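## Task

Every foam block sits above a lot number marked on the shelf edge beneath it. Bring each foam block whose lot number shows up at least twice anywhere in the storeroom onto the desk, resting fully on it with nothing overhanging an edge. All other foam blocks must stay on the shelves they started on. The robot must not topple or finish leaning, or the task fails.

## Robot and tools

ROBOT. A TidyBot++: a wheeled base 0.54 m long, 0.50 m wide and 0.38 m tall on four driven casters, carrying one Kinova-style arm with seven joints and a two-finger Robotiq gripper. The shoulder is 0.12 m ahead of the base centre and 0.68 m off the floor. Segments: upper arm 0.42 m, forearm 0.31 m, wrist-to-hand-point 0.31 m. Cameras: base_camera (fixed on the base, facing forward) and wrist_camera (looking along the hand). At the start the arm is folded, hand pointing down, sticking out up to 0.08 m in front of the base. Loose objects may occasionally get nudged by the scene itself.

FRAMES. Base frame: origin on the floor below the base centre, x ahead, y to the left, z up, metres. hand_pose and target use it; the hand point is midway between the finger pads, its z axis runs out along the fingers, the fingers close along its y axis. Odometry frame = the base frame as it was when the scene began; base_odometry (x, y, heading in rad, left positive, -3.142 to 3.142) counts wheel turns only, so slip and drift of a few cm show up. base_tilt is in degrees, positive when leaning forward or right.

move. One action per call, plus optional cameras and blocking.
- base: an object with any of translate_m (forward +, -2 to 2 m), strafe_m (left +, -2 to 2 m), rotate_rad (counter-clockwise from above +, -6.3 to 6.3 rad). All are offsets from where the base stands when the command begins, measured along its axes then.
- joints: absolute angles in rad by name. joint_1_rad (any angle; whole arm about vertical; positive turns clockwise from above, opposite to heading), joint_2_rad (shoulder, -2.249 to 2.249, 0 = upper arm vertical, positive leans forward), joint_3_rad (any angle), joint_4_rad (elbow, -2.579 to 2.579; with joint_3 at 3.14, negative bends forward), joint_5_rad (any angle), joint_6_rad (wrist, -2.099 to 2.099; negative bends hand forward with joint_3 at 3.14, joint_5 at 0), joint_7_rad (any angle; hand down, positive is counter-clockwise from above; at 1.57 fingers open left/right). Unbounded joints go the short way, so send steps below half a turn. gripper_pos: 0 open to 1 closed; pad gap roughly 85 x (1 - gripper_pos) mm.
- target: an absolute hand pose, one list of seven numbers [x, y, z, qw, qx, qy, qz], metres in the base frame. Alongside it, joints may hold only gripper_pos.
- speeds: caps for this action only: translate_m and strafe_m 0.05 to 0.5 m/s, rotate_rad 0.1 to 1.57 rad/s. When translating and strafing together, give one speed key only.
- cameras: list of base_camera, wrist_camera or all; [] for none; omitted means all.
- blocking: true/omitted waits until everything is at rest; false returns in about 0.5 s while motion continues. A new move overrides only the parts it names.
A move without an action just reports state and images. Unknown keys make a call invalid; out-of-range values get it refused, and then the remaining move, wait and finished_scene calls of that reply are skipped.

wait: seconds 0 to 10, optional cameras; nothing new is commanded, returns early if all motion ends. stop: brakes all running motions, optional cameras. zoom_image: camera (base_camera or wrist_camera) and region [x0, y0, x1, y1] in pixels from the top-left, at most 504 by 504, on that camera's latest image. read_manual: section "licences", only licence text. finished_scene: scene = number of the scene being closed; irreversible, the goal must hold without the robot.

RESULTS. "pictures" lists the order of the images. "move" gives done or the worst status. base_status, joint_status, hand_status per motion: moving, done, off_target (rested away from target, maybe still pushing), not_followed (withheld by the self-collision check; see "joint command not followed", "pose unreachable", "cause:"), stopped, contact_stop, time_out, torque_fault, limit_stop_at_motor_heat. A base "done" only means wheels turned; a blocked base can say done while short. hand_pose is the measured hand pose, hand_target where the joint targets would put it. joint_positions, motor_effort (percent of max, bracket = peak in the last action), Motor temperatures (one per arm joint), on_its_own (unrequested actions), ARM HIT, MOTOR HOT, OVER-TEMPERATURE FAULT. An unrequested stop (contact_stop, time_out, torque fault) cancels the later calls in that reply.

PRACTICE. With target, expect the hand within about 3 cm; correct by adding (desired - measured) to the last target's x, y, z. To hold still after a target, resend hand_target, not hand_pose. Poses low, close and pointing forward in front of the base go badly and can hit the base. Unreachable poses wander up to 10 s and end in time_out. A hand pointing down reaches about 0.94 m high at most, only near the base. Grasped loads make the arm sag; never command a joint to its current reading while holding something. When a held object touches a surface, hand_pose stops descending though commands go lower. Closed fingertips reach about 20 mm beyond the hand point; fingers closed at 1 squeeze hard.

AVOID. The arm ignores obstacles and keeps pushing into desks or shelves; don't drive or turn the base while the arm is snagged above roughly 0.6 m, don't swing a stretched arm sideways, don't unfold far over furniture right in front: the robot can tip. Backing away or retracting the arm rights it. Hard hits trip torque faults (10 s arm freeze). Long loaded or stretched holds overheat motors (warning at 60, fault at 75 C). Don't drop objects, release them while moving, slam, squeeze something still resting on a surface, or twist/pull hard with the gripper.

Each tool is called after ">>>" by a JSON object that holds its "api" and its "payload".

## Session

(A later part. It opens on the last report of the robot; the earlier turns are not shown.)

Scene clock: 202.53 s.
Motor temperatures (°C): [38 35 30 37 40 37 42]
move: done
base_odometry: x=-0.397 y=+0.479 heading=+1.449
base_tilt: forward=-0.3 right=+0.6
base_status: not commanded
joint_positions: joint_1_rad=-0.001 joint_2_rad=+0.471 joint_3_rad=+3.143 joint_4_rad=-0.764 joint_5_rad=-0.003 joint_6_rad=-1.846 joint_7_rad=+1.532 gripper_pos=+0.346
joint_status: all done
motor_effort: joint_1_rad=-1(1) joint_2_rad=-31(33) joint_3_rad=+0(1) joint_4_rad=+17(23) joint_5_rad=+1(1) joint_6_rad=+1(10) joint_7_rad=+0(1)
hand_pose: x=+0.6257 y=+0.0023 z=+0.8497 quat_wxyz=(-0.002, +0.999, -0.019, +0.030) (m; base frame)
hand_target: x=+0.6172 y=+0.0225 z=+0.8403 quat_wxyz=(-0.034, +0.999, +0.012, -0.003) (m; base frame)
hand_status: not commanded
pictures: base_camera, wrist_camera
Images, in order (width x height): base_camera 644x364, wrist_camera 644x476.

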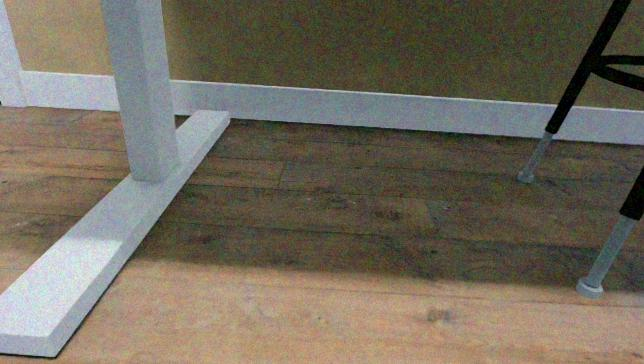

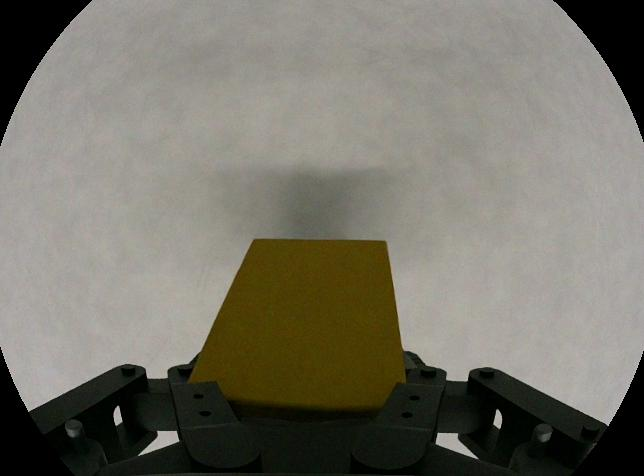

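>>> {"api": "move", "payload": {"base": {"translate_m":0.1}, "cameras": []}}

>>> {"api": "move", "payload": {"joints": {"joint_2_rad":0.49,"joint_4_rad":-0.91,"joint_6_rad":-1.8}, "cameras": ["wrist_camera"]}}

>>> {"api": "move", "payload": {"joints": {"joint_2_rad":0.483,"joint_4_rad":-0.97,"joint_6_rad":-1.745}, "cameras": ["wrist_camera"]}}

>>> {"api": "move", "payload": {"joints": {"joint_2_rad":0.476,"joint_4_rad":-1.01,"joint_6_rad":-1.71}, "cameras": ["wrist_camera"]}}

Scene clock: 205.20 s.
Motor temperatures (°C): [38 35 30 37 40 37 42]
move: done
base_odometry: x=-0.385 y=+0.578 heading=+1.451
base_tilt: forward=-0.3 right=+0.6
base_status: done
joint_positions: joint_1_rad=-0.001 joint_2_rad=+0.486 joint_3_rad=+3.143 joint_4_rad=-0.762 joint_5_rad=-0.003 joint_6_rad=-1.853 joint_7_rad=+1.532 gripper_pos=+0.346
joint_status: not commanded
motor_effort: joint_1_rad=+0(1) joint_2_rad=-33(36) joint_3_rad=+0(0) joint_4_rad=+17(17) joint_5_rad=+1(1) joint_6_rad=+1(2) joint_7_rad=+0(1)
hand_pose: x=+0.6264 y=+0.0023 z=+0.8427 quat_wxyz=(-0.002, +1.000, -0.019, +0.021) (m; base frame)
hand_target: x=+0.6172 y=+0.0225 z=+0.8403 quat_wxyz=(-0.034, +0.999, +0.012, -0.003) (m; base frame)
hand_status: not commanded
pictures: none
No camera images: "cameras" was empty.

Scene clock: 206.30 s.
Motor temperatures (°C): [38 35 30 37 40 37 42]
move: done
base_odometry: x=-0.385 y=+0.578 heading=+1.451
base_tilt: forward=-0.3 right=+0.6
base_status: not commanded
joint_positions: joint_1_rad=-0.001 joint_2_rad=+0.486 joint_3_rad=+3.143 joint_4_rad=-0.884 joint_5_rad=-0.003 joint_6_rad=-1.842 joint_7_rad=+1.532 gripper_pos=+0.346
joint_status: all done
motor_effort: joint_1_rad=-1(1) joint_2_rad=-33(34) joint_3_rad=+0(0) joint_4_rad=+16(18) joint_5_rad=+1(1) joint_6_rad=+0(2) joint_7_rad=+0(0)
hand_pose: x=+0.6017 y=+0.0023 z=+0.8059 quat_wxyz=(-0.001, +0.999, -0.019, -0.035) (m; base frame)
hand_target: x=+0.6085 y=+0.0231 z=+0.7965 quat_wxyz=(-0.035, +0.999, +0.007, -0.029) (m; base frame)
hand_status: not commanded
pictures: wrist_camera
Images, in order (width x height): wrist_camera 644x476.

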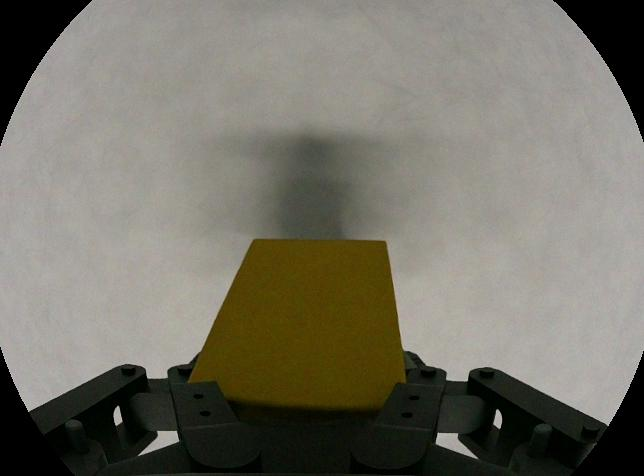

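Scene clock: 207.07 s.
Motor temperatures (°C): [38 35 30 37 40 37 42]
move: done
base_odometry: x=-0.385 y=+0.578 heading=+1.451
base_tilt: forward=-0.3 right=+0.6
base_status: not commanded
joint_positions: joint_1_rad=-0.001 joint_2_rad=+0.482 joint_3_rad=+3.143 joint_4_rad=-0.945 joint_5_rad=-0.003 joint_6_rad=-1.795 joint_7_rad=+1.532 gripper_pos=+0.346
joint_status: all done
motor_effort: joint_1_rad=-1(1) joint_2_rad=-32(35) joint_3_rad=+0(1) joint_4_rad=+16(18) joint_5_rad=+1(1) joint_6_rad=+0(1) joint_7_rad=+0(0)
hand_pose: x=+0.6001 y=+0.0023 z=+0.7896 quat_wxyz=(-0.001, +0.999, -0.019, -0.040) (m; base frame)
hand_target: x=+0.6089 y=+0.0234 z=+0.7814 quat_wxyz=(-0.035, +0.999, +0.005, -0.028) (m; base frame)
hand_status: not commanded
pictures: wrist_camera
Images, in order (width x height): wrist_camera 644x476.

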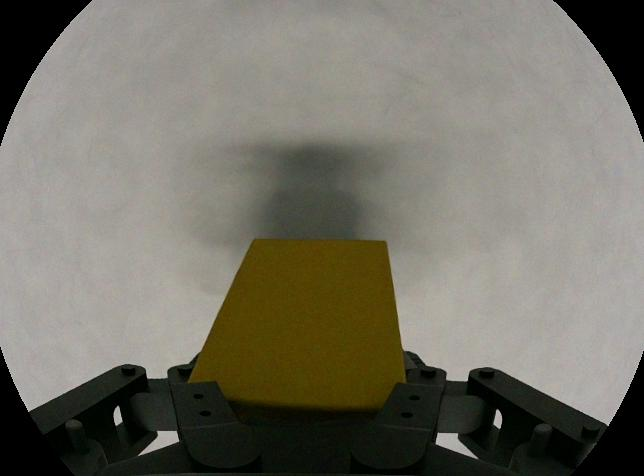

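Scene clock: 207.77 s.
Motor temperatures (°C): [38 35 30 37 40 37 42]
move: done
base_odometry: x=-0.385 y=+0.578 heading=+1.451
base_tilt: forward=-0.3 right=+0.6
base_status: not commanded
joint_positions: joint_1_rad=-0.001 joint_2_rad=+0.477 joint_3_rad=+3.143 joint_4_rad=-0.985 joint_5_rad=-0.003 joint_6_rad=-1.760 joint_7_rad=+1.532 gripper_pos=+0.346
joint_status: all done
motor_effort: joint_1_rad=-1(1) joint_2_rad=-32(35) joint_3_rad=+0(0) joint_4_rad=+16(18) joint_5_rad=+1(1) joint_6_rad=+0(1) joint_7_rad=+0(0)
hand_pose: x=+0.5996 y=+0.0023 z=+0.7795 quat_wxyz=(-0.001, +0.999, -0.019, -0.040) (m; base frame)
hand_target: x=+0.6080 y=+0.0235 z=+0.7724 quat_wxyz=(-0.035, +0.999, +0.004, -0.027) (m; base frame)
hand_status: not commanded
pictures: wrist_camera
Images, in order (width x height): wrist_camera 644x476.

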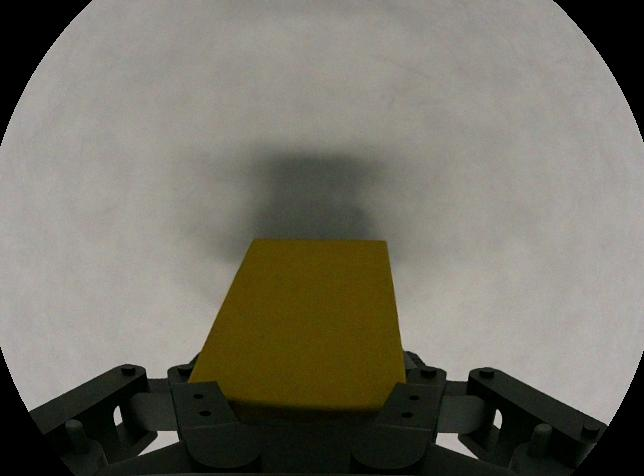

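>>> {"api": "move", "payload": {"joints": {"joint_2_rad":0.47,"joint_4_rad":-1.055,"joint_6_rad":-1.65}, "cameras": []}}

>>> {"api": "move", "payload": {"joints": {"joint_2_rad":0.465,"joint_4_rad":-1.095,"joint_6_rad":-1.605}, "cameras": ["wrist_camera"]}}

>>> {"api": "move", "payload": {"joints": {"joint_2_rad":0.46,"joint_4_rad":-1.135,"joint_6_rad":-1.57}, "cameras": ["wrist_camera"]}}

Scene clock: 208.77 s.
Motor temperatures (°C): [38 35 30 37 40 37 42]
move: done
base_odometry: x=-0.385 y=+0.578 heading=+1.451
base_tilt: forward=-0.3 right=+0.6
base_status: not commanded
joint_positions: joint_1_rad=-0.001 joint_2_rad=+0.455 joint_3_rad=+3.143 joint_4_rad=-1.025 joint_5_rad=-0.003 joint_6_rad=-1.714 joint_7_rad=+1.532 gripper_pos=+0.346
joint_status: all done
motor_effort: joint_1_rad=-1(1) joint_2_rad=-29(33) joint_3_rad=+0(0) joint_4_rad=+16(17) joint_5_rad=+1(1) joint_6_rad=+2(3) joint_7_rad=-1(1)
hand_pose: x=+0.6006 y=+0.0023 z=+0.7776 quat_wxyz=(-0.001, +0.999, -0.019, -0.026) (m; base frame)
hand_target: x=+0.6131 y=+0.0237 z=+0.7610 quat_wxyz=(-0.035, +0.999, +0.002, -0.017) (m; base frame)
hand_status: not commanded
pictures: none
No camera images: "cameras" was empty.

Scene clock: 209.47 s.
Motor temperatures (°C): [38 35 30 37 40 37 42]
move: done
base_odometry: x=-0.385 y=+0.578 heading=+1.451
base_tilt: forward=-0.3 right=+0.6
base_status: not commanded
joint_positions: joint_1_rad=-0.001 joint_2_rad=+0.434 joint_3_rad=+3.143 joint_4_rad=-1.058 joint_5_rad=-0.003 joint_6_rad=-1.680 joint_7_rad=+1.532 gripper_pos=+0.346
joint_status: all done
motor_effort: joint_1_rad=-1(1) joint_2_rad=-25(30) joint_3_rad=+0(0) joint_4_rad=+15(16) joint_5_rad=+0(1) joint_6_rad=+4(4) joint_7_rad=+0(1)
hand_pose: x=+0.5997 y=+0.0023 z=+0.7770 quat_wxyz=(-0.001, +1.000, -0.019, -0.016) (m; base frame)
hand_target: x=+0.6147 y=+0.0238 z=+0.7509 quat_wxyz=(-0.035, +0.999, +0.001, -0.012) (m; base frame)
hand_status: not commanded
pictures: wrist_camera
Images, in order (width x height): wrist_camera 644x476.

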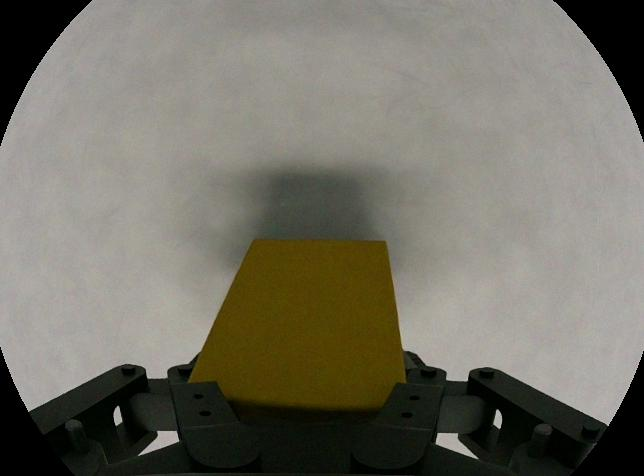

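Scene clock: 210.13 s.
Motor temperatures (°C): [38 35 30 37 40 37 42]
move: off_target
base_odometry: x=-0.385 y=+0.578 heading=+1.451
base_tilt: forward=-0.3 right=+0.6
base_status: not commanded
joint_positions: joint_1_rad=-0.001 joint_2_rad=+0.415 joint_3_rad=+3.143 joint_4_rad=-1.090 joint_5_rad=-0.003 joint_6_rad=-1.648 joint_7_rad=+1.532 gripper_pos=+0.346
joint_status: joint_2_rad off_target (ended at +0.415, target +0.460); joint_4_rad off_target (ended at -1.090, target -1.135); the others done
motor_effort: joint_1_rad=-1(1) joint_2_rad=-22(26) joint_3_rad=+0(1) joint_4_rad=+13(15) joint_5_rad=+0(1) joint_6_rad=+4(4) joint_7_rad=-1(1)
hand_pose: x=+0.5987 y=+0.0023 z=+0.7762 quat_wxyz=(-0.001, +1.000, -0.019, -0.006) (m; base frame)
hand_target: x=+0.6127 y=+0.0238 z=+0.7408 quat_wxyz=(-0.035, +0.999, +0.000, -0.012) (m; base frame)
hand_status: not commanded
pictures: wrist_camera
Images, in order (width x height): wrist_camera 644x476.

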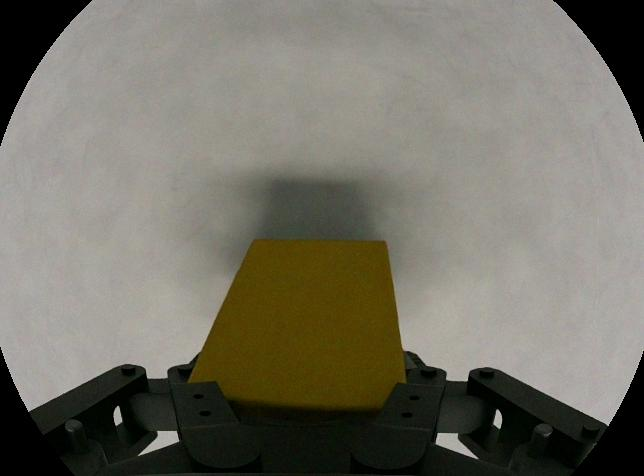

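Contact at .777. Open, then raise.

>>> {"api": "move", "payload": {"joints": {"gripper_pos":0.0}, "cameras": ["wrist_camera"]}}

>>> {"api": "move", "payload": {"joints": {"joint_2_rad":0.48,"joint_4_rad":-0.93,"joint_6_rad":-1.75}, "cameras": ["wrist_camera"]}}

Scene clock: 211.10 s.
Motor temperatures (°C): [38 35 30 37 40 37 42]
move: done
base_odometry: x=-0.385 y=+0.578 heading=+1.451
base_tilt: forward=-0.3 right=+0.6
base_status: not commanded
joint_positions: joint_1_rad=+0.001 joint_2_rad=+0.420 joint_3_rad=+3.143 joint_4_rad=-1.095 joint_5_rad=-0.011 joint_6_rad=-1.611 joint_7_rad=+1.532 gripper_pos=+0.000
joint_status: all done
motor_effort: joint_1_rad=-2(3) joint_2_rad=-25(27) joint_3_rad=-2(2) joint_4_rad=+13(16) joint_5_rad=-1(3) joint_6_rad=+0(5) joint_7_rad=+0(1)
hand_pose: x=+0.6091 y=+0.0034 z=+0.7723 quat_wxyz=(-0.005, +1.000, -0.020, +0.007) (m; base frame)
hand_target: x=+0.6127 y=+0.0238 z=+0.7408 quat_wxyz=(-0.035, +0.999, +0.000, -0.012) (m; base frame)
hand_status: not commanded
pictures: wrist_camera
Images, in order (width x height): wrist_camera 644x476.

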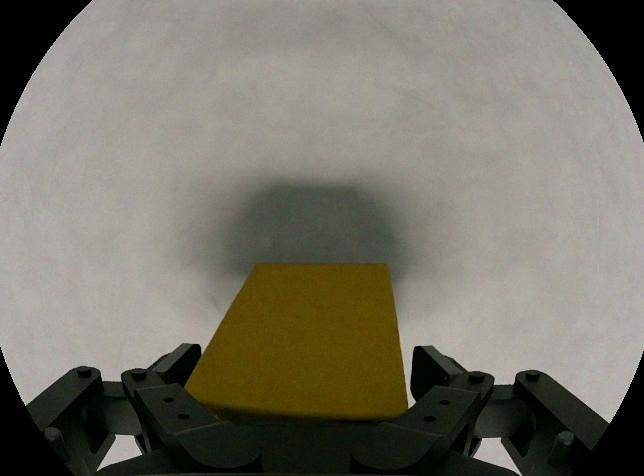

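Scene clock: 212.30 s.
Motor temperatures (°C): [38 36 30 37 40 37 42]
move: done
base_odometry: x=-0.385 y=+0.578 heading=+1.451
base_tilt: forward=-0.3 right=+0.6
base_status: not commanded
joint_positions: joint_1_rad=+0.001 joint_2_rad=+0.458 joint_3_rad=+3.143 joint_4_rad=-0.944 joint_5_rad=-0.012 joint_6_rad=-1.699 joint_7_rad=+1.532 gripper_pos=+0.000
joint_status: all done
motor_effort: joint_1_rad=+0(2) joint_2_rad=-32(34) joint_3_rad=+0(2) joint_4_rad=+17(18) joint_5_rad=+0(1) joint_6_rad=+0(2) joint_7_rad=+0(1)
hand_pose: x=+0.6275 y=+0.0037 z=+0.8010 quat_wxyz=(-0.006, +1.000, -0.020, +0.020) (m; base frame)
hand_target: x=+0.6177 y=+0.0234 z=+0.7949 quat_wxyz=(-0.035, +0.999, +0.006, -0.009) (m; base frame)
hand_status: not commanded
pictures: wrist_camera
Images, in order (width x height): wrist_camera 644x476.

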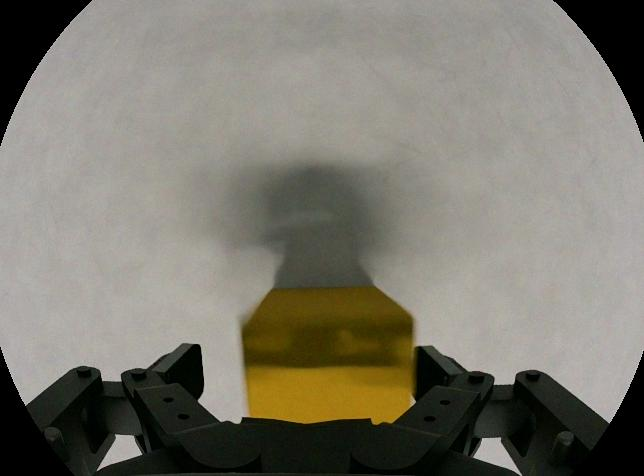

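>>> {"api": "move", "payload": {"joints": {"joint_2_rad":0.47,"joint_4_rad":-0.746,"joint_6_rad":-1.9}, "cameras": ["wrist_camera"]}}

>>> {"api": "move", "payload": {"joints": {"joint_2_rad":0.3,"joint_4_rad":-0.746,"joint_6_rad":-1.9}, "cameras": ["wrist_camera"]}}

Scene clock: 213.60 s.
Motor temperatures (°C): [38 36 30 37 40 37 42]
move: done
base_odometry: x=-0.385 y=+0.578 heading=+1.451
base_tilt: forward=-0.3 right=+0.6
base_status: not commanded
joint_positions: joint_1_rad=+0.001 joint_2_rad=+0.457 joint_3_rad=+3.143 joint_4_rad=-0.761 joint_5_rad=-0.012 joint_6_rad=-1.846 joint_7_rad=+1.532 gripper_pos=+0.000
joint_status: all done
motor_effort: joint_1_rad=-1(1) joint_2_rad=-31(34) joint_3_rad=+0(1) joint_4_rad=+16(18) joint_5_rad=+1(1) joint_6_rad=+1(2) joint_7_rad=+0(1)
hand_pose: x=+0.6239 y=+0.0037 z=+0.8575 quat_wxyz=(-0.006, +0.999, -0.019, +0.039) (m; base frame)
hand_target: x=+0.6120 y=+0.0225 z=+0.8557 quat_wxyz=(-0.033, +0.999, +0.012, +0.013) (m; base frame)
hand_status: not commanded
pictures: wrist_camera
Images, in order (width x height): wrist_camera 644x476.

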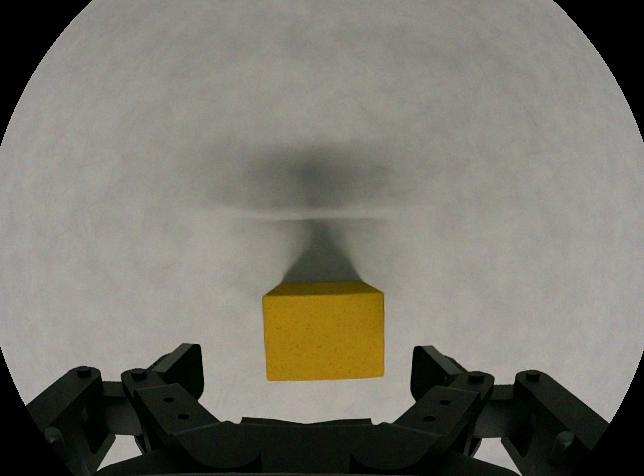

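Scene clock: 214.97 s.
Motor temperatures (°C): [38 36 30 37 40 37 42]
move: done
base_odometry: x=-0.385 y=+0.578 heading=+1.451
base_tilt: forward=-0.3 right=+0.6
base_status: not commanded
joint_positions: joint_1_rad=+0.001 joint_2_rad=+0.285 joint_3_rad=+3.143 joint_4_rad=-0.754 joint_5_rad=-0.012 joint_6_rad=-1.853 joint_7_rad=+1.532 gripper_pos=+0.000
joint_status: all done
motor_effort: joint_1_rad=+0(1) joint_2_rad=-25(35) joint_3_rad=+0(1) joint_4_rad=+16(18) joint_5_rad=+1(1) joint_6_rad=+2(3) joint_7_rad=+0(1)
hand_pose: x=+0.5850 y=+0.0037 z=+0.9435 quat_wxyz=(-0.007, +0.992, -0.018, +0.124) (m; base frame)
hand_target: x=+0.5755 y=+0.0225 z=+0.9366 quat_wxyz=(-0.032, +0.995, +0.015, +0.098) (m; base frame)
hand_status: not commanded
pictures: wrist_camera
Images, in order (width x height): wrist_camera 644x476.

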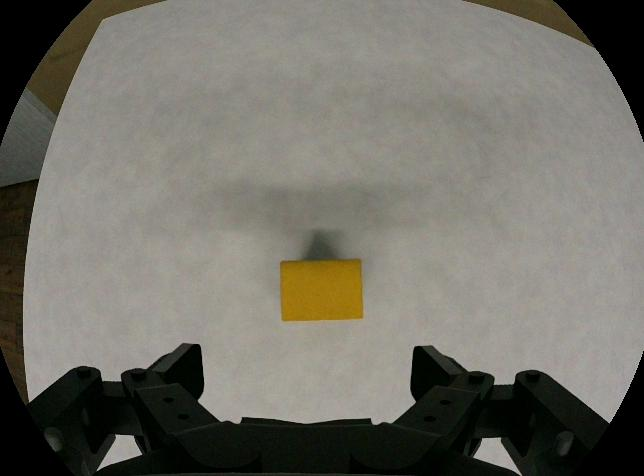

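>>> {"api": "move", "payload": {"base": {"translate_m":-0.6}, "cameras": []}}

>>> {"api": "move", "payload": {"base": {"rotate_rad":1.6}, "joints": {"joint_1_rad":0.0,"joint_2_rad":-0.6,"joint_4_rad":-1.7,"joint_5_rad":-0.07,"joint_6_rad":-1.1,"joint_7_rad":1.57}, "cameras": []}}

>>> {"api": "move", "payload": {"base": {"translate_m":0.95}}}

Scene clock: 219.80 s.
Motor temperatures (°C): [38 36 30 37 40 37 42]
move: done
base_odometry: x=-0.457 y=-0.018 heading=+1.452
base_tilt: forward=-0.3 right=+0.6
base_status: done
joint_positions: joint_1_rad=+0.001 joint_2_rad=+0.285 joint_3_rad=+3.143 joint_4_rad=-0.754 joint_5_rad=-0.012 joint_6_rad=-1.857 joint_7_rad=+1.532 gripper_pos=+0.000
joint_status: not commanded
motor_effort: joint_1_rad=-1(3) joint_2_rad=-25(29) joint_3_rad=+0(1) joint_4_rad=+16(17) joint_5_rad=+1(1) joint_6_rad=+3(4) joint_7_rad=+0(1)
hand_pose: x=+0.5837 y=+0.0037 z=+0.9431 quat_wxyz=(-0.007, +0.992, -0.018, +0.122) (m; base frame)
hand_target: x=+0.5755 y=+0.0225 z=+0.9366 quat_wxyz=(-0.032, +0.995, +0.015, +0.098) (m; base frame)
hand_status: not commanded
pictures: none
No camera images: "cameras" was empty.

Scene clock: 222.37 s.
Motor temperatures (°C): [38 36 30 37 40 37 42]
move: done
base_odometry: x=-0.457 y=-0.018 heading=+3.051
base_tilt: forward=-0.4 right=+0.6
base_status: done
joint_positions: joint_1_rad=+0.003 joint_2_rad=-0.587 joint_3_rad=+3.137 joint_4_rad=-1.669 joint_5_rad=-0.016 joint_6_rad=-1.157 joint_7_rad=+1.532 gripper_pos=+0.000
joint_status: all done
motor_effort: joint_1_rad=+0(4) joint_2_rad=+2(28) joint_3_rad=+1(3) joint_4_rad=+19(21) joint_5_rad=+0(3) joint_6_rad=+7(8) joint_7_rad=+0(1)
hand_pose: x=+0.4077 y=+0.0071 z=+0.9868 quat_wxyz=(-0.015, +0.900, -0.016, +0.436) (m; base frame)
hand_target: x=+0.4129 y=+0.0214 z=+0.9891 quat_wxyz=(-0.035, +0.891, +0.000, +0.453) (m; base frame)
hand_status: not commanded
pictures: none
No camera images: "cameras" was empty.

Scene clock: 225.63 s.
Motor temperatures (°C): [38 36 30 37 40 37 42]
move: done
base_odometry: x=-1.403 y=+0.069 heading=+3.051
base_tilt: forward=-0.3 right=+0.6
base_status: done
joint_positions: joint_1_rad=+0.003 joint_2_rad=-0.594 joint_3_rad=+3.137 joint_4_rad=-1.671 joint_5_rad=-0.016 joint_6_rad=-1.152 joint_7_rad=+1.532 gripper_pos=+0.000
joint_status: not commanded
motor_effort: joint_1_rad=-1(1) joint_2_rad=+2(5) joint_3_rad=+1(2) joint_4_rad=+19(20) joint_5_rad=+1(1) joint_6_rad=+7(8) joint_7_rad=+0(1)
hand_pose: x=+0.4065 y=+0.0071 z=+0.9891 quat_wxyz=(-0.015, +0.898, -0.016, +0.440) (m; base frame)
hand_target: x=+0.4129 y=+0.0214 z=+0.9891 quat_wxyz=(-0.035, +0.891, +0.000, +0.453) (m; base frame)
hand_status: not commanded
pictures: base_camera, wrist_camera
Images, in order (width x height): base_camera 644x364, wrist_camera 644x476.

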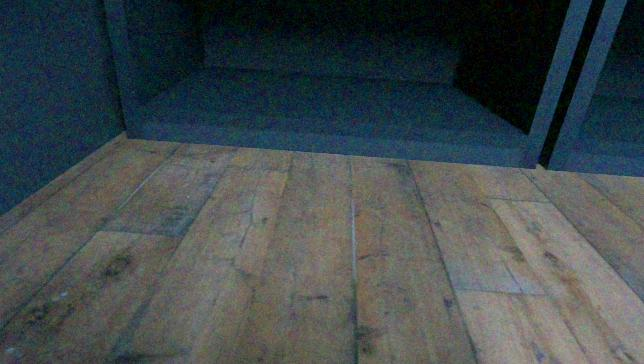

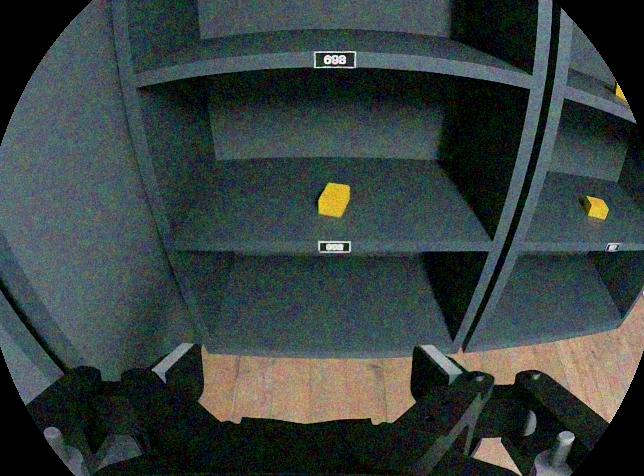

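>>> {"api": "zoom_image", "payload": {"camera": "wrist_camera", "region": [300, 175, 370, 260]}}

Scaled by 5.929.

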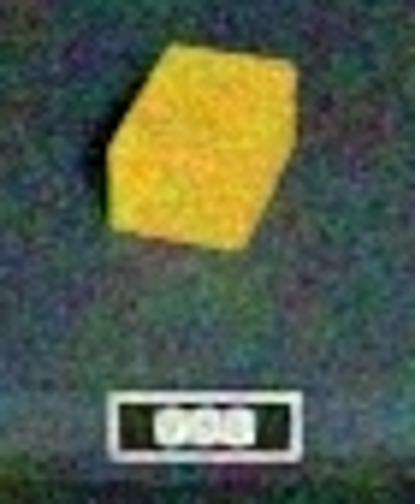

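>>> {"api": "move", "payload": {"joints": {"joint_1_rad":0.25,"joint_2_rad":0.51,"joint_4_rad":-2.259,"joint_5_rad":-0.06,"joint_6_rad":0.8,"joint_7_rad":1.6}, "cameras": []}}

>>> {"api": "move", "payload": {"base": {"translate_m":0.12,"strafe_m":0.16}}}

Scene clock: 229.57 s.
Motor temperatures (°C): [38 36 30 37 40 37 42]
move: done
base_odometry: x=-1.403 y=+0.069 heading=+3.051
base_tilt: forward=-0.3 right=+0.6
base_status: not commanded
joint_positions: joint_1_rad=+0.231 joint_2_rad=+0.486 joint_3_rad=+3.137 joint_4_rad=-2.231 joint_5_rad=-0.016 joint_6_rad=+0.742 joint_7_rad=+1.557 gripper_pos=+0.000
joint_status: all done
motor_effort: joint_1_rad=-1(2) joint_2_rad=-28(30) joint_3_rad=+0(1) joint_4_rad=+12(23) joint_5_rad=+1(2) joint_6_rad=+8(10) joint_7_rad=+0(1)
hand_pose: x=+0.7152 y=-0.1395 z=+0.6452 quat_wxyz=(+0.059, +0.827, -0.109, +0.548) (m; base frame)
hand_target: x=+0.7038 y=-0.1609 z=+0.6354 quat_wxyz=(+0.083, +0.824, -0.121, +0.547) (m; base frame)
hand_status: not commanded
pictures: none
No camera images: "cameras" was empty.

Scene clock: 231.07 s.
Motor temperatures (°C): [38 36 30 37 40 37 42]
move: done
base_odometry: x=-1.537 y=-0.080 heading=+3.051
base_tilt: forward=-0.3 right=+0.6
base_status: done
joint_positions: joint_1_rad=+0.241 joint_2_rad=+0.487 joint_3_rad=+3.136 joint_4_rad=-2.234 joint_5_rad=-0.016 joint_6_rad=+0.746 joint_7_rad=+1.557 gripper_pos=+0.000
joint_status: not commanded
motor_effort: joint_1_rad=+0(3) joint_2_rad=-28(30) joint_3_rad=+0(2) joint_4_rad=+12(13) joint_5_rad=+1(1) joint_6_rad=+8(9) joint_7_rad=+0(1)
hand_pose: x=+0.7129 y=-0.1451 z=+0.6444 quat_wxyz=(+0.061, +0.827, -0.113, +0.547) (m; base frame)
hand_target: x=+0.7038 y=-0.1609 z=+0.6354 quat_wxyz=(+0.083, +0.824, -0.121, +0.547) (m; base frame)
hand_status: not commanded
pictures: base_camera, wrist_camera
Images, in order (width x height): base_camera 644x364, wrist_camera 644x476.

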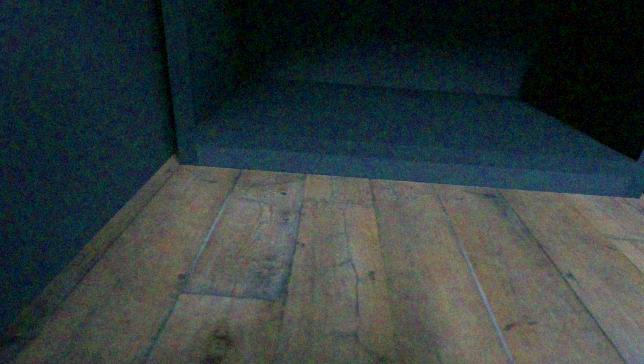

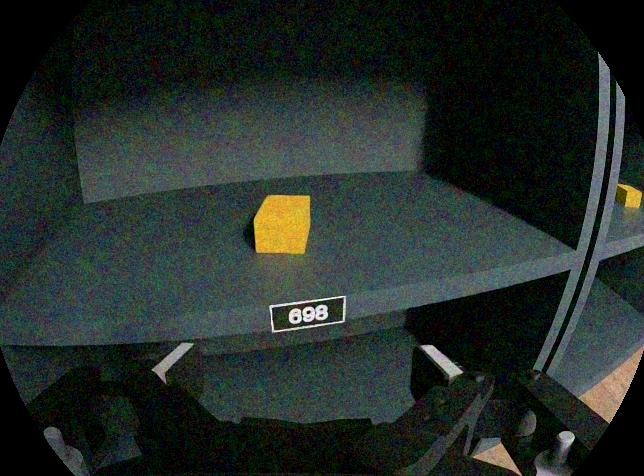

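>>> {"api": "move", "payload": {"joints": {"joint_2_rad":0.65,"joint_4_rad":-2.28,"joint_6_rad":0.93}, "base": {"translate_m":0.15}}}

Scene clock: 232.93 s.
Motor temperatures (°C): [38 36 30 37 40 37 42]
move: done
base_odometry: x=-1.687 y=-0.067 heading=+3.052
base_tilt: forward=-0.3 right=+0.6
base_status: done
joint_positions: joint_1_rad=+0.242 joint_2_rad=+0.636 joint_3_rad=+3.136 joint_4_rad=-2.256 joint_5_rad=-0.016 joint_6_rad=+0.875 joint_7_rad=+1.557 gripper_pos=+0.000
joint_status: all done
motor_effort: joint_1_rad=-1(2) joint_2_rad=-30(34) joint_3_rad=+0(1) joint_4_rad=+9(13) joint_5_rad=+1(1) joint_6_rad=+8(9) joint_7_rad=+0(1)
hand_pose: x=+0.7096 y=-0.1449 z=+0.5813 quat_wxyz=(+0.060, +0.838, -0.114, +0.529) (m; base frame)
hand_target: x=+0.7004 y=-0.1616 z=+0.5798 quat_wxyz=(+0.085, +0.833, -0.120, +0.533) (m; base frame)
hand_status: not commanded
pictures: base_camera, wrist_camera
Images, in order (width x height): base_camera 644x364, wrist_camera 644x476.

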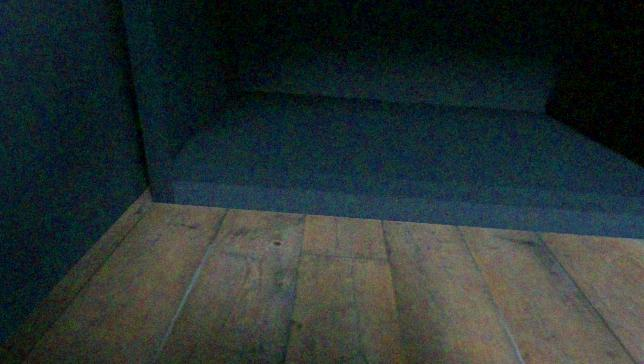

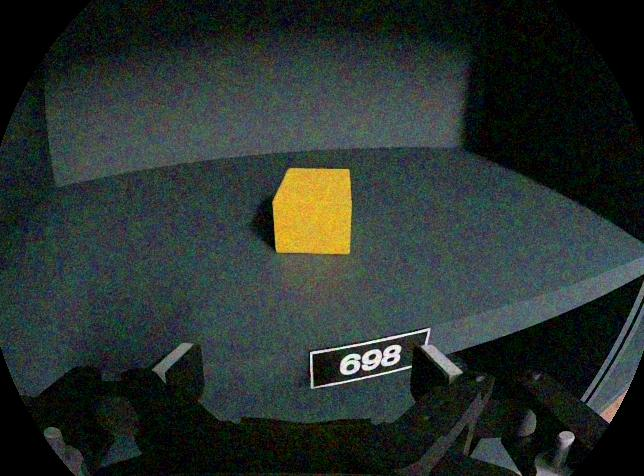

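>>> {"api": "move", "payload": {"base": {"translate_m":0.11,"strafe_m":-0.031}, "cameras": ["wrist_camera"]}}

>>> {"api": "move", "payload": {"base": {"translate_m":0.097,"strafe_m":-0.027}, "speeds": {"translate_m":0.1}, "cameras": ["wrist_camera"]}}

Scene clock: 234.60 s.
Motor temperatures (°C): [38 36 30 37 40 37 42]
move: done
base_odometry: x=-1.794 y=-0.026 heading=+3.052
base_tilt: forward=-0.3 right=+0.6
base_status: done
joint_positions: joint_1_rad=+0.242 joint_2_rad=+0.636 joint_3_rad=+3.136 joint_4_rad=-2.261 joint_5_rad=-0.016 joint_6_rad=+0.878 joint_7_rad=+1.557 gripper_pos=+0.000
joint_status: not commanded
motor_effort: joint_1_rad=-1(2) joint_2_rad=-30(33) joint_3_rad=+0(1) joint_4_rad=+9(11) joint_5_rad=+1(1) joint_6_rad=+8(9) joint_7_rad=+0(1)
hand_pose: x=+0.7082 y=-0.1445 z=+0.5806 quat_wxyz=(+0.060, +0.839, -0.114, +0.529) (m; base frame)
hand_target: x=+0.7004 y=-0.1616 z=+0.5798 quat_wxyz=(+0.085, +0.833, -0.120, +0.533) (m; base frame)
hand_status: not commanded
pictures: wrist_camera
Images, in order (width x height): wrist_camera 644x476.

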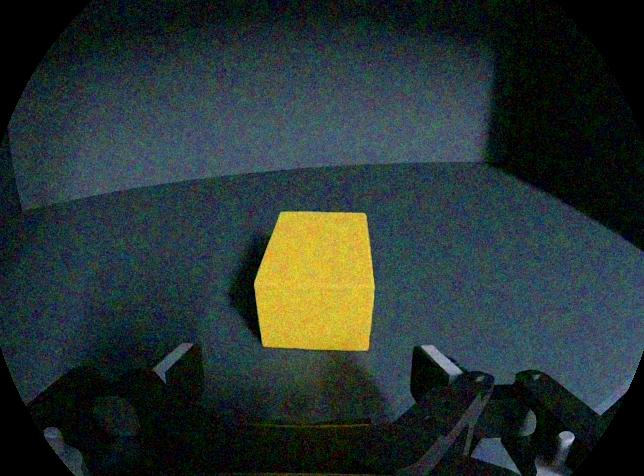

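Scene clock: 236.17 s.
Motor temperatures (°C): [38 36 30 37 40 37 42]
move: done
base_odometry: x=-1.888 y=+0.009 heading=+3.053
base_tilt: forward=-0.3 right=+0.6
base_status: done
joint_positions: joint_1_rad=+0.242 joint_2_rad=+0.636 joint_3_rad=+3.136 joint_4_rad=-2.263 joint_5_rad=-0.016 joint_6_rad=+0.879 joint_7_rad=+1.557 gripper_pos=+0.000
joint_status: not commanded
motor_effort: joint_1_rad=+0(2) joint_2_rad=-30(31) joint_3_rad=+0(1) joint_4_rad=+9(12) joint_5_rad=+1(1) joint_6_rad=+8(9) joint_7_rad=+0(1)
hand_pose: x=+0.7074 y=-0.1444 z=+0.5801 quat_wxyz=(+0.060, +0.839, -0.114, +0.528) (m; base frame)
hand_target: x=+0.7004 y=-0.1616 z=+0.5798 quat_wxyz=(+0.085, +0.833, -0.120, +0.533) (m; base frame)
hand_status: not commanded
pictures: wrist_camera
Images, in order (width x height): wrist_camera 644x476.

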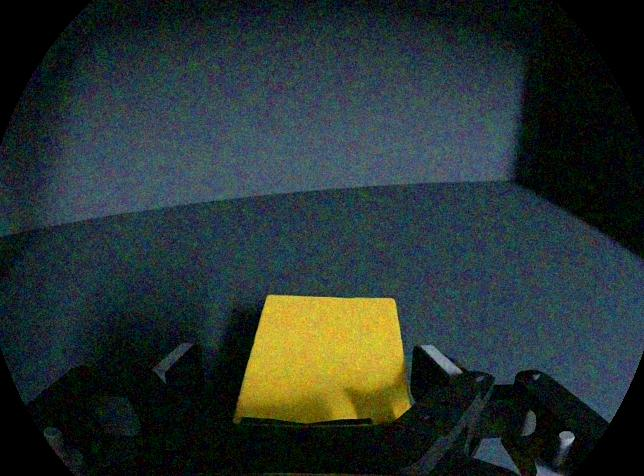

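>>> {"api": "move", "payload": {"joints": {"gripper_pos":0.45}, "cameras": []}}

>>> {"api": "move", "payload": {"joints": {"joint_4_rad":-2.1}, "cameras": ["wrist_camera"]}}

Scene clock: 237.17 s.
Motor temperatures (°C): [38 36 30 37 40 37 42]
move: off_target
base_odometry: x=-1.888 y=+0.009 heading=+3.053
base_tilt: forward=-0.3 right=+0.6
base_status: not commanded
joint_positions: joint_1_rad=+0.242 joint_2_rad=+0.636 joint_3_rad=+3.136 joint_4_rad=-2.263 joint_5_rad=-0.016 joint_6_rad=+0.882 joint_7_rad=+1.557 gripper_pos=+0.398
joint_status: gripper_pos off_target (ended at +0.398, target +0.450)
motor_effort: joint_1_rad=-1(1) joint_2_rad=-30(31) joint_3_rad=+0(1) joint_4_rad=+9(10) joint_5_rad=+1(1) joint_6_rad=+7(8) joint_7_rad=+0(1)
hand_pose: x=+0.7079 y=-0.1445 z=+0.5811 quat_wxyz=(+0.061, +0.838, -0.114, +0.530) (m; base frame)
hand_target: x=+0.7004 y=-0.1616 z=+0.5798 quat_wxyz=(+0.085, +0.833, -0.120, +0.533) (m; base frame)
hand_status: not commanded
pictures: none
No camera images: "cameras" was empty.

Scene clock: 238.30 s.
Motor temperatures (°C): [38 36 30 37 40 37 42]
move: done
base_odometry: x=-1.888 y=+0.009 heading=+3.053
base_tilt: forward=-0.3 right=+0.6
base_status: not commanded
joint_positions: joint_1_rad=+0.242 joint_2_rad=+0.636 joint_3_rad=+3.136 joint_4_rad=-2.114 joint_5_rad=-0.016 joint_6_rad=+0.883 joint_7_rad=+1.557 gripper_pos=+0.398
joint_status: all done
motor_effort: joint_1_rad=+0(1) joint_2_rad=-33(33) joint_3_rad=+0(1) joint_4_rad=+12(13) joint_5_rad=+1(1) joint_6_rad=+8(9) joint_7_rad=+0(1)
hand_pose: x=+0.7675 y=-0.1591 z=+0.6393 quat_wxyz=(+0.067, +0.796, -0.109, +0.592) (m; base frame)
hand_target: x=+0.7707 y=-0.1796 z=+0.6493 quat_wxyz=(+0.093, +0.781, -0.115, +0.606) (m; base frame)
hand_status: not commanded
pictures: wrist_camera
Images, in order (width x height): wrist_camera 644x476.

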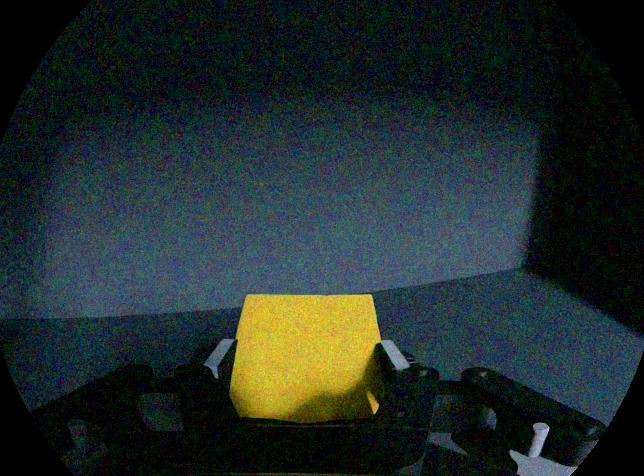

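>>> {"api": "move", "payload": {"base": {"translate_m":-0.6}, "cameras": []}}

>>> {"api": "move", "payload": {"joints": {"joint_1_rad":0.0,"joint_2_rad":-0.13,"joint_4_rad":-1.95,"joint_5_rad":-0.06,"joint_6_rad":0.2,"joint_7_rad":1.6}, "cameras": []}}

>>> {"api": "move", "payload": {"base": {"rotate_rad":-1.6}, "cameras": ["wrist_camera"]}}

>>> {"api": "move", "payload": {"base": {"strafe_m":-1.03}, "joints": {"joint_2_rad":0.25,"joint_4_rad":-0.9,"joint_6_rad":-2.06}}}

Scene clock: 241.63 s.
Motor temperatures (°C): [38 36 30 37 40 37 42]
move: done
base_odometry: x=-1.290 y=-0.044 heading=+3.053
base_tilt: forward=-0.3 right=+0.6
base_status: done
joint_positions: joint_1_rad=+0.242 joint_2_rad=+0.636 joint_3_rad=+3.136 joint_4_rad=-2.112 joint_5_rad=-0.016 joint_6_rad=+0.883 joint_7_rad=+1.557 gripper_pos=+0.398
joint_status: not commanded
motor_effort: joint_1_rad=+0(2) joint_2_rad=-33(35) joint_3_rad=+0(1) joint_4_rad=+12(14) joint_5_rad=+1(1) joint_6_rad=+9(9) joint_7_rad=+0(1)
hand_pose: x=+0.7681 y=-0.1594 z=+0.6400 quat_wxyz=(+0.067, +0.796, -0.109, +0.592) (m; base frame)
hand_target: x=+0.7707 y=-0.1796 z=+0.6493 quat_wxyz=(+0.093, +0.781, -0.115, +0.606) (m; base frame)
hand_status: not commanded
pictures: none
No camera images: "cameras" was empty.

Scene clock: 244.00 s.
Motor temperatures (°C): [38 36 30 37 40 37 42]
move: done
base_odometry: x=-1.290 y=-0.044 heading=+3.053
base_tilt: forward=-0.4 right=+0.6
base_status: not commanded
joint_positions: joint_1_rad=+0.019 joint_2_rad=-0.126 joint_3_rad=+3.136 joint_4_rad=-1.966 joint_5_rad=-0.016 joint_6_rad=+0.248 joint_7_rad=+1.557 gripper_pos=+0.398
joint_status: all done
motor_effort: joint_1_rad=-1(2) joint_2_rad=-16(36) joint_3_rad=+0(1) joint_4_rad=+22(23) joint_5_rad=+1(2) joint_6_rad=+9(10) joint_7_rad=+0(1)
hand_pose: x=+0.6802 y=-0.0072 z=+1.0092 quat_wxyz=(-0.004, +0.714, -0.016, +0.700) (m; base frame)
hand_target: x=+0.6800 y=-0.0014 z=+1.0061 quat_wxyz=(-0.006, +0.724, -0.014, +0.689) (m; base frame)
hand_status: not commanded
pictures: none
No camera images: "cameras" was empty.

Scene clock: 246.30 s.
Motor temperatures (°C): [38 36 30 37 40 37 42]
move: done
base_odometry: x=-1.290 y=-0.044 heading=+1.454
base_tilt: forward=-0.3 right=+0.6
base_status: done
joint_positions: joint_1_rad=+0.010 joint_2_rad=-0.126 joint_3_rad=+3.144 joint_4_rad=-1.964 joint_5_rad=-0.016 joint_6_rad=+0.246 joint_7_rad=+1.557 gripper_pos=+0.398
joint_status: not commanded
motor_effort: joint_1_rad=+0(3) joint_2_rad=-17(19) joint_3_rad=+1(3) joint_4_rad=+22(23) joint_5_rad=+1(1) joint_6_rad=+9(10) joint_7_rad=+0(0)
hand_pose: x=+0.6805 y=-0.0065 z=+1.0099 quat_wxyz=(-0.005, +0.714, -0.016, +0.700) (m; base frame)
hand_target: x=+0.6800 y=-0.0014 z=+1.0061 quat_wxyz=(-0.006, +0.724, -0.014, +0.689) (m; base frame)
hand_status: not commanded
pictures: wrist_camera
Images, in order (width x height): wrist_camera 644x476.

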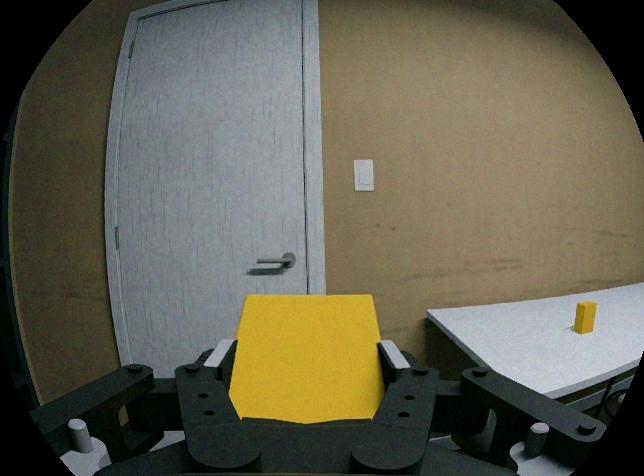

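Scene clock: 249.73 s.
Motor temperatures (°C): [38 36 30 37 40 37 42]
move: done
base_odometry: x=-0.267 y=-0.164 heading=+1.453
base_tilt: forward=-0.3 right=+0.6
base_status: done
joint_positions: joint_1_rad=+0.009 joint_2_rad=+0.223 joint_3_rad=+3.143 joint_4_rad=-0.917 joint_5_rad=-0.016 joint_6_rad=-2.006 joint_7_rad=+1.557 gripper_pos=+0.398
joint_status: all done
motor_effort: joint_1_rad=+0(3) joint_2_rad=-23(24) joint_3_rad=+0(3) joint_4_rad=+15(23) joint_5_rad=+0(1) joint_6_rad=+0(10) joint_7_rad=+0(1)
hand_pose: x=+0.4961 y=+0.0022 z=+0.9122 quat_wxyz=(-0.007, +1.000, -0.008, -0.002) (m; base frame)
hand_target: x=+0.4885 y=+0.0183 z=+0.9078 quat_wxyz=(-0.028, +0.999, +0.029, -0.034) (m; base frame)
hand_status: not commanded
pictures: base_camera, wrist_camera
Images, in order (width x height): base_camera 644x364, wrist_camera 644x476.

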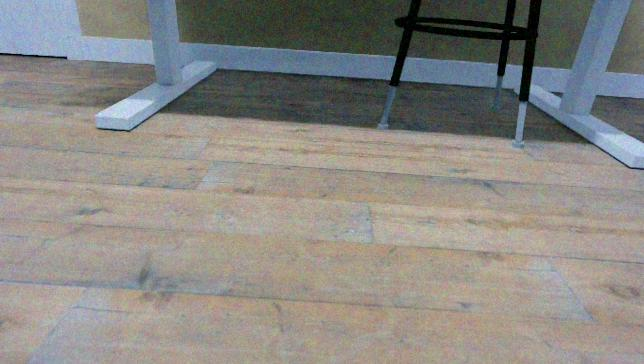

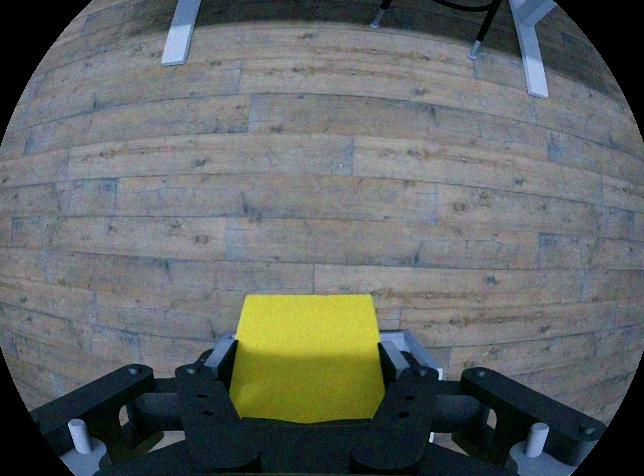

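>>> {"api": "move", "payload": {"base": {"translate_m":0.78}, "cameras": ["wrist_camera"]}}

>>> {"api": "move", "payload": {"joints": {"joint_2_rad":0.45,"joint_4_rad":-0.9,"joint_6_rad":-2.05}, "cameras": ["wrist_camera"]}}

Scene clock: 252.87 s.
Motor temperatures (°C): [38 36 30 37 40 37 42]
move: done
base_odometry: x=-0.175 y=+0.611 heading=+1.452
base_tilt: forward=-0.3 right=+0.6
base_status: done
joint_positions: joint_1_rad=+0.009 joint_2_rad=+0.237 joint_3_rad=+3.143 joint_4_rad=-0.916 joint_5_rad=-0.016 joint_6_rad=-2.012 joint_7_rad=+1.557 gripper_pos=+0.398
joint_status: not commanded
motor_effort: joint_1_rad=+0(1) joint_2_rad=-24(26) joint_3_rad=+0(1) joint_4_rad=+16(16) joint_5_rad=+0(1) joint_6_rad=+0(1) joint_7_rad=+0(0)
hand_pose: x=+0.4978 y=+0.0021 z=+0.9071 quat_wxyz=(-0.007, +1.000, -0.008, -0.012) (m; base frame)
hand_target: x=+0.4885 y=+0.0183 z=+0.9078 quat_wxyz=(-0.028, +0.999, +0.029, -0.034) (m; base frame)
hand_status: not commanded
pictures: wrist_camera
Images, in order (width x height): wrist_camera 644x476.

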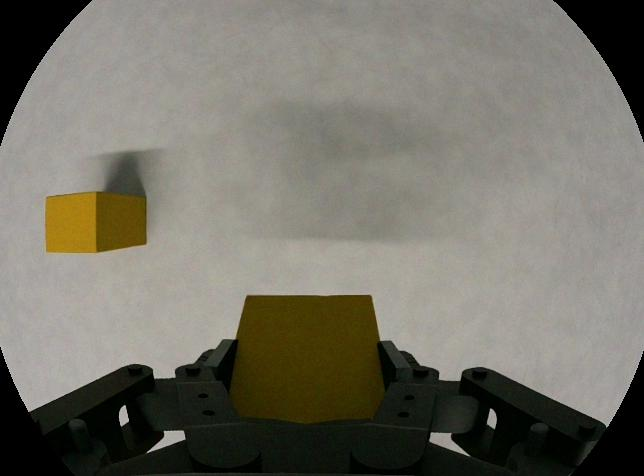

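Scene clock: 254.27 s.
Motor temperatures (°C): [38 36 30 37 40 37 42]
move: done
base_odometry: x=-0.175 y=+0.611 heading=+1.452
base_tilt: forward=-0.3 right=+0.6
base_status: not commanded
joint_positions: joint_1_rad=+0.009 joint_2_rad=+0.441 joint_3_rad=+3.143 joint_4_rad=-0.912 joint_5_rad=-0.016 joint_6_rad=-2.012 joint_7_rad=+1.557 gripper_pos=+0.398
joint_status: all done
motor_effort: joint_1_rad=-1(1) joint_2_rad=-30(35) joint_3_rad=+0(1) joint_4_rad=+15(17) joint_5_rad=+0(1) joint_6_rad=-1(3) joint_7_rad=-1(1)
hand_pose: x=+0.5365 y=+0.0018 z=+0.8265 quat_wxyz=(-0.007, +0.994, -0.009, -0.112) (m; base frame)
hand_target: x=+0.5290 y=+0.0184 z=+0.8291 quat_wxyz=(-0.030, +0.991, +0.026, -0.128) (m; base frame)
hand_status: not commanded
pictures: wrist_camera
Images, in order (width x height): wrist_camera 644x476.

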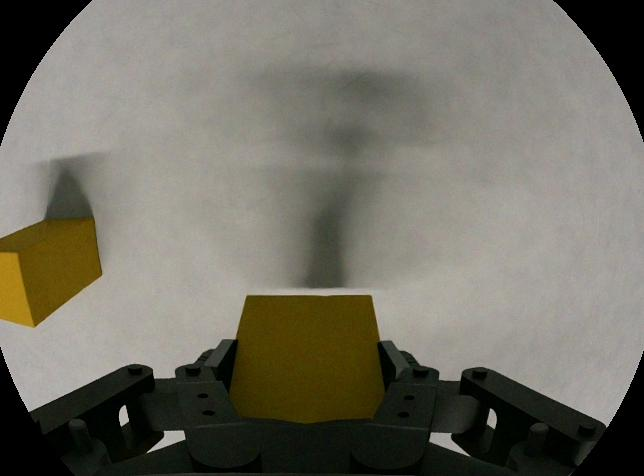

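>>> {"api": "move", "payload": {"joints": {"joint_2_rad":0.47,"joint_4_rad":-1.0,"joint_6_rad":-2.0}, "cameras": []}}

>>> {"api": "move", "payload": {"joints": {"joint_2_rad":0.47,"joint_4_rad":-1.08,"joint_6_rad":-1.92}, "cameras": ["wrist_camera"]}}

>>> {"api": "move", "payload": {"joints": {"joint_2_rad":0.47,"joint_4_rad":-1.13,"joint_6_rad":-1.87}, "cameras": ["wrist_camera"]}}

Scene clock: 255.40 s.
Motor temperatures (°C): [38 36 30 37 40 37 42]
move: done
base_odometry: x=-0.175 y=+0.611 heading=+1.452
base_tilt: forward=-0.3 right=+0.6
base_status: not commanded
joint_positions: joint_1_rad=+0.009 joint_2_rad=+0.448 joint_3_rad=+3.143 joint_4_rad=-0.977 joint_5_rad=-0.016 joint_6_rad=-2.012 joint_7_rad=+1.557 gripper_pos=+0.398
joint_status: all done
motor_effort: joint_1_rad=-1(1) joint_2_rad=-31(32) joint_3_rad=+0(0) joint_4_rad=+15(16) joint_5_rad=+0(1) joint_6_rad=-2(3) joint_7_rad=+0(0)
hand_pose: x=+0.5216 y=+0.0019 z=+0.8089 quat_wxyz=(-0.007, +0.989, -0.009, -0.147) (m; base frame)
hand_target: x=+0.5218 y=+0.0188 z=+0.7945 quat_wxyz=(-0.032, +0.986, +0.023, -0.163) (m; base frame)
hand_status: not commanded
pictures: none
No camera images: "cameras" was empty.

Scene clock: 256.27 s.
Motor temperatures (°C): [38 36 30 37 40 37 42]
move: done
base_odometry: x=-0.175 y=+0.611 heading=+1.452
base_tilt: forward=-0.3 right=+0.6
base_status: not commanded
joint_positions: joint_1_rad=+0.009 joint_2_rad=+0.451 joint_3_rad=+3.143 joint_4_rad=-1.055 joint_5_rad=-0.016 joint_6_rad=-1.965 joint_7_rad=+1.557 gripper_pos=+0.398
joint_status: all done
motor_effort: joint_1_rad=+0(1) joint_2_rad=-31(32) joint_3_rad=+0(0) joint_4_rad=+15(16) joint_5_rad=+0(1) joint_6_rad=-3(3) joint_7_rad=+0(1)
hand_pose: x=+0.5155 y=+0.0021 z=+0.7863 quat_wxyz=(-0.007, +0.986, -0.010, -0.164) (m; base frame)
hand_target: x=+0.5234 y=+0.0194 z=+0.7694 quat_wxyz=(-0.032, +0.986, +0.021, -0.163) (m; base frame)
hand_status: not commanded
pictures: wrist_camera
Images, in order (width x height): wrist_camera 644x476.

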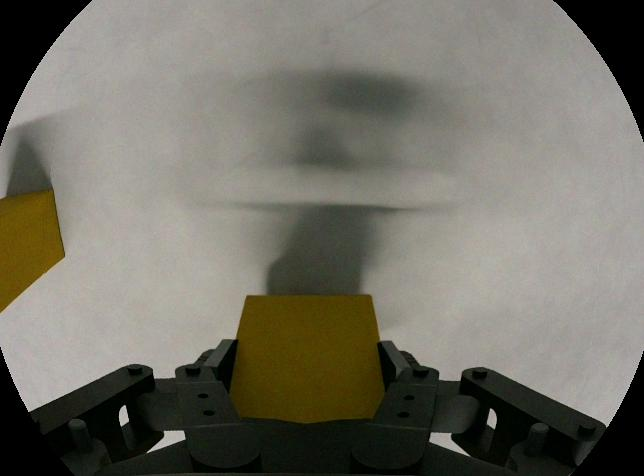

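Scene clock: 257.47 s.
Motor temperatures (°C): [38 36 30 37 40 37 42]
move: done
base_odometry: x=-0.175 y=+0.611 heading=+1.452
base_tilt: forward=-0.3 right=+0.6
base_status: not commanded
joint_positions: joint_1_rad=+0.009 joint_2_rad=+0.444 joint_3_rad=+3.143 joint_4_rad=-1.102 joint_5_rad=-0.016 joint_6_rad=-1.918 joint_7_rad=+1.557 gripper_pos=+0.398
joint_status: all done
motor_effort: joint_1_rad=-1(1) joint_2_rad=-27(31) joint_3_rad=+0(1) joint_4_rad=+13(16) joint_5_rad=+0(1) joint_6_rad=-2(4) joint_7_rad=+0(1)
hand_pose: x=+0.5154 y=+0.0022 z=+0.7744 quat_wxyz=(-0.007, +0.987, -0.010, -0.160) (m; base frame)
hand_target: x=+0.5233 y=+0.0197 z=+0.7537 quat_wxyz=(-0.032, +0.986, +0.019, -0.163) (m; base frame)
hand_status: not commanded
pictures: wrist_camera
Images, in order (width x height): wrist_camera 644x476.

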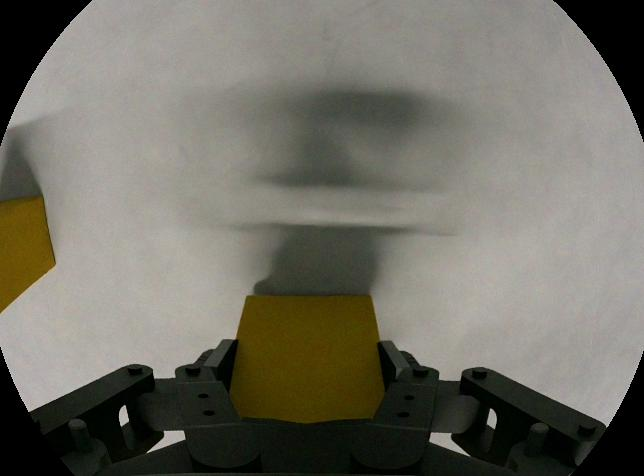

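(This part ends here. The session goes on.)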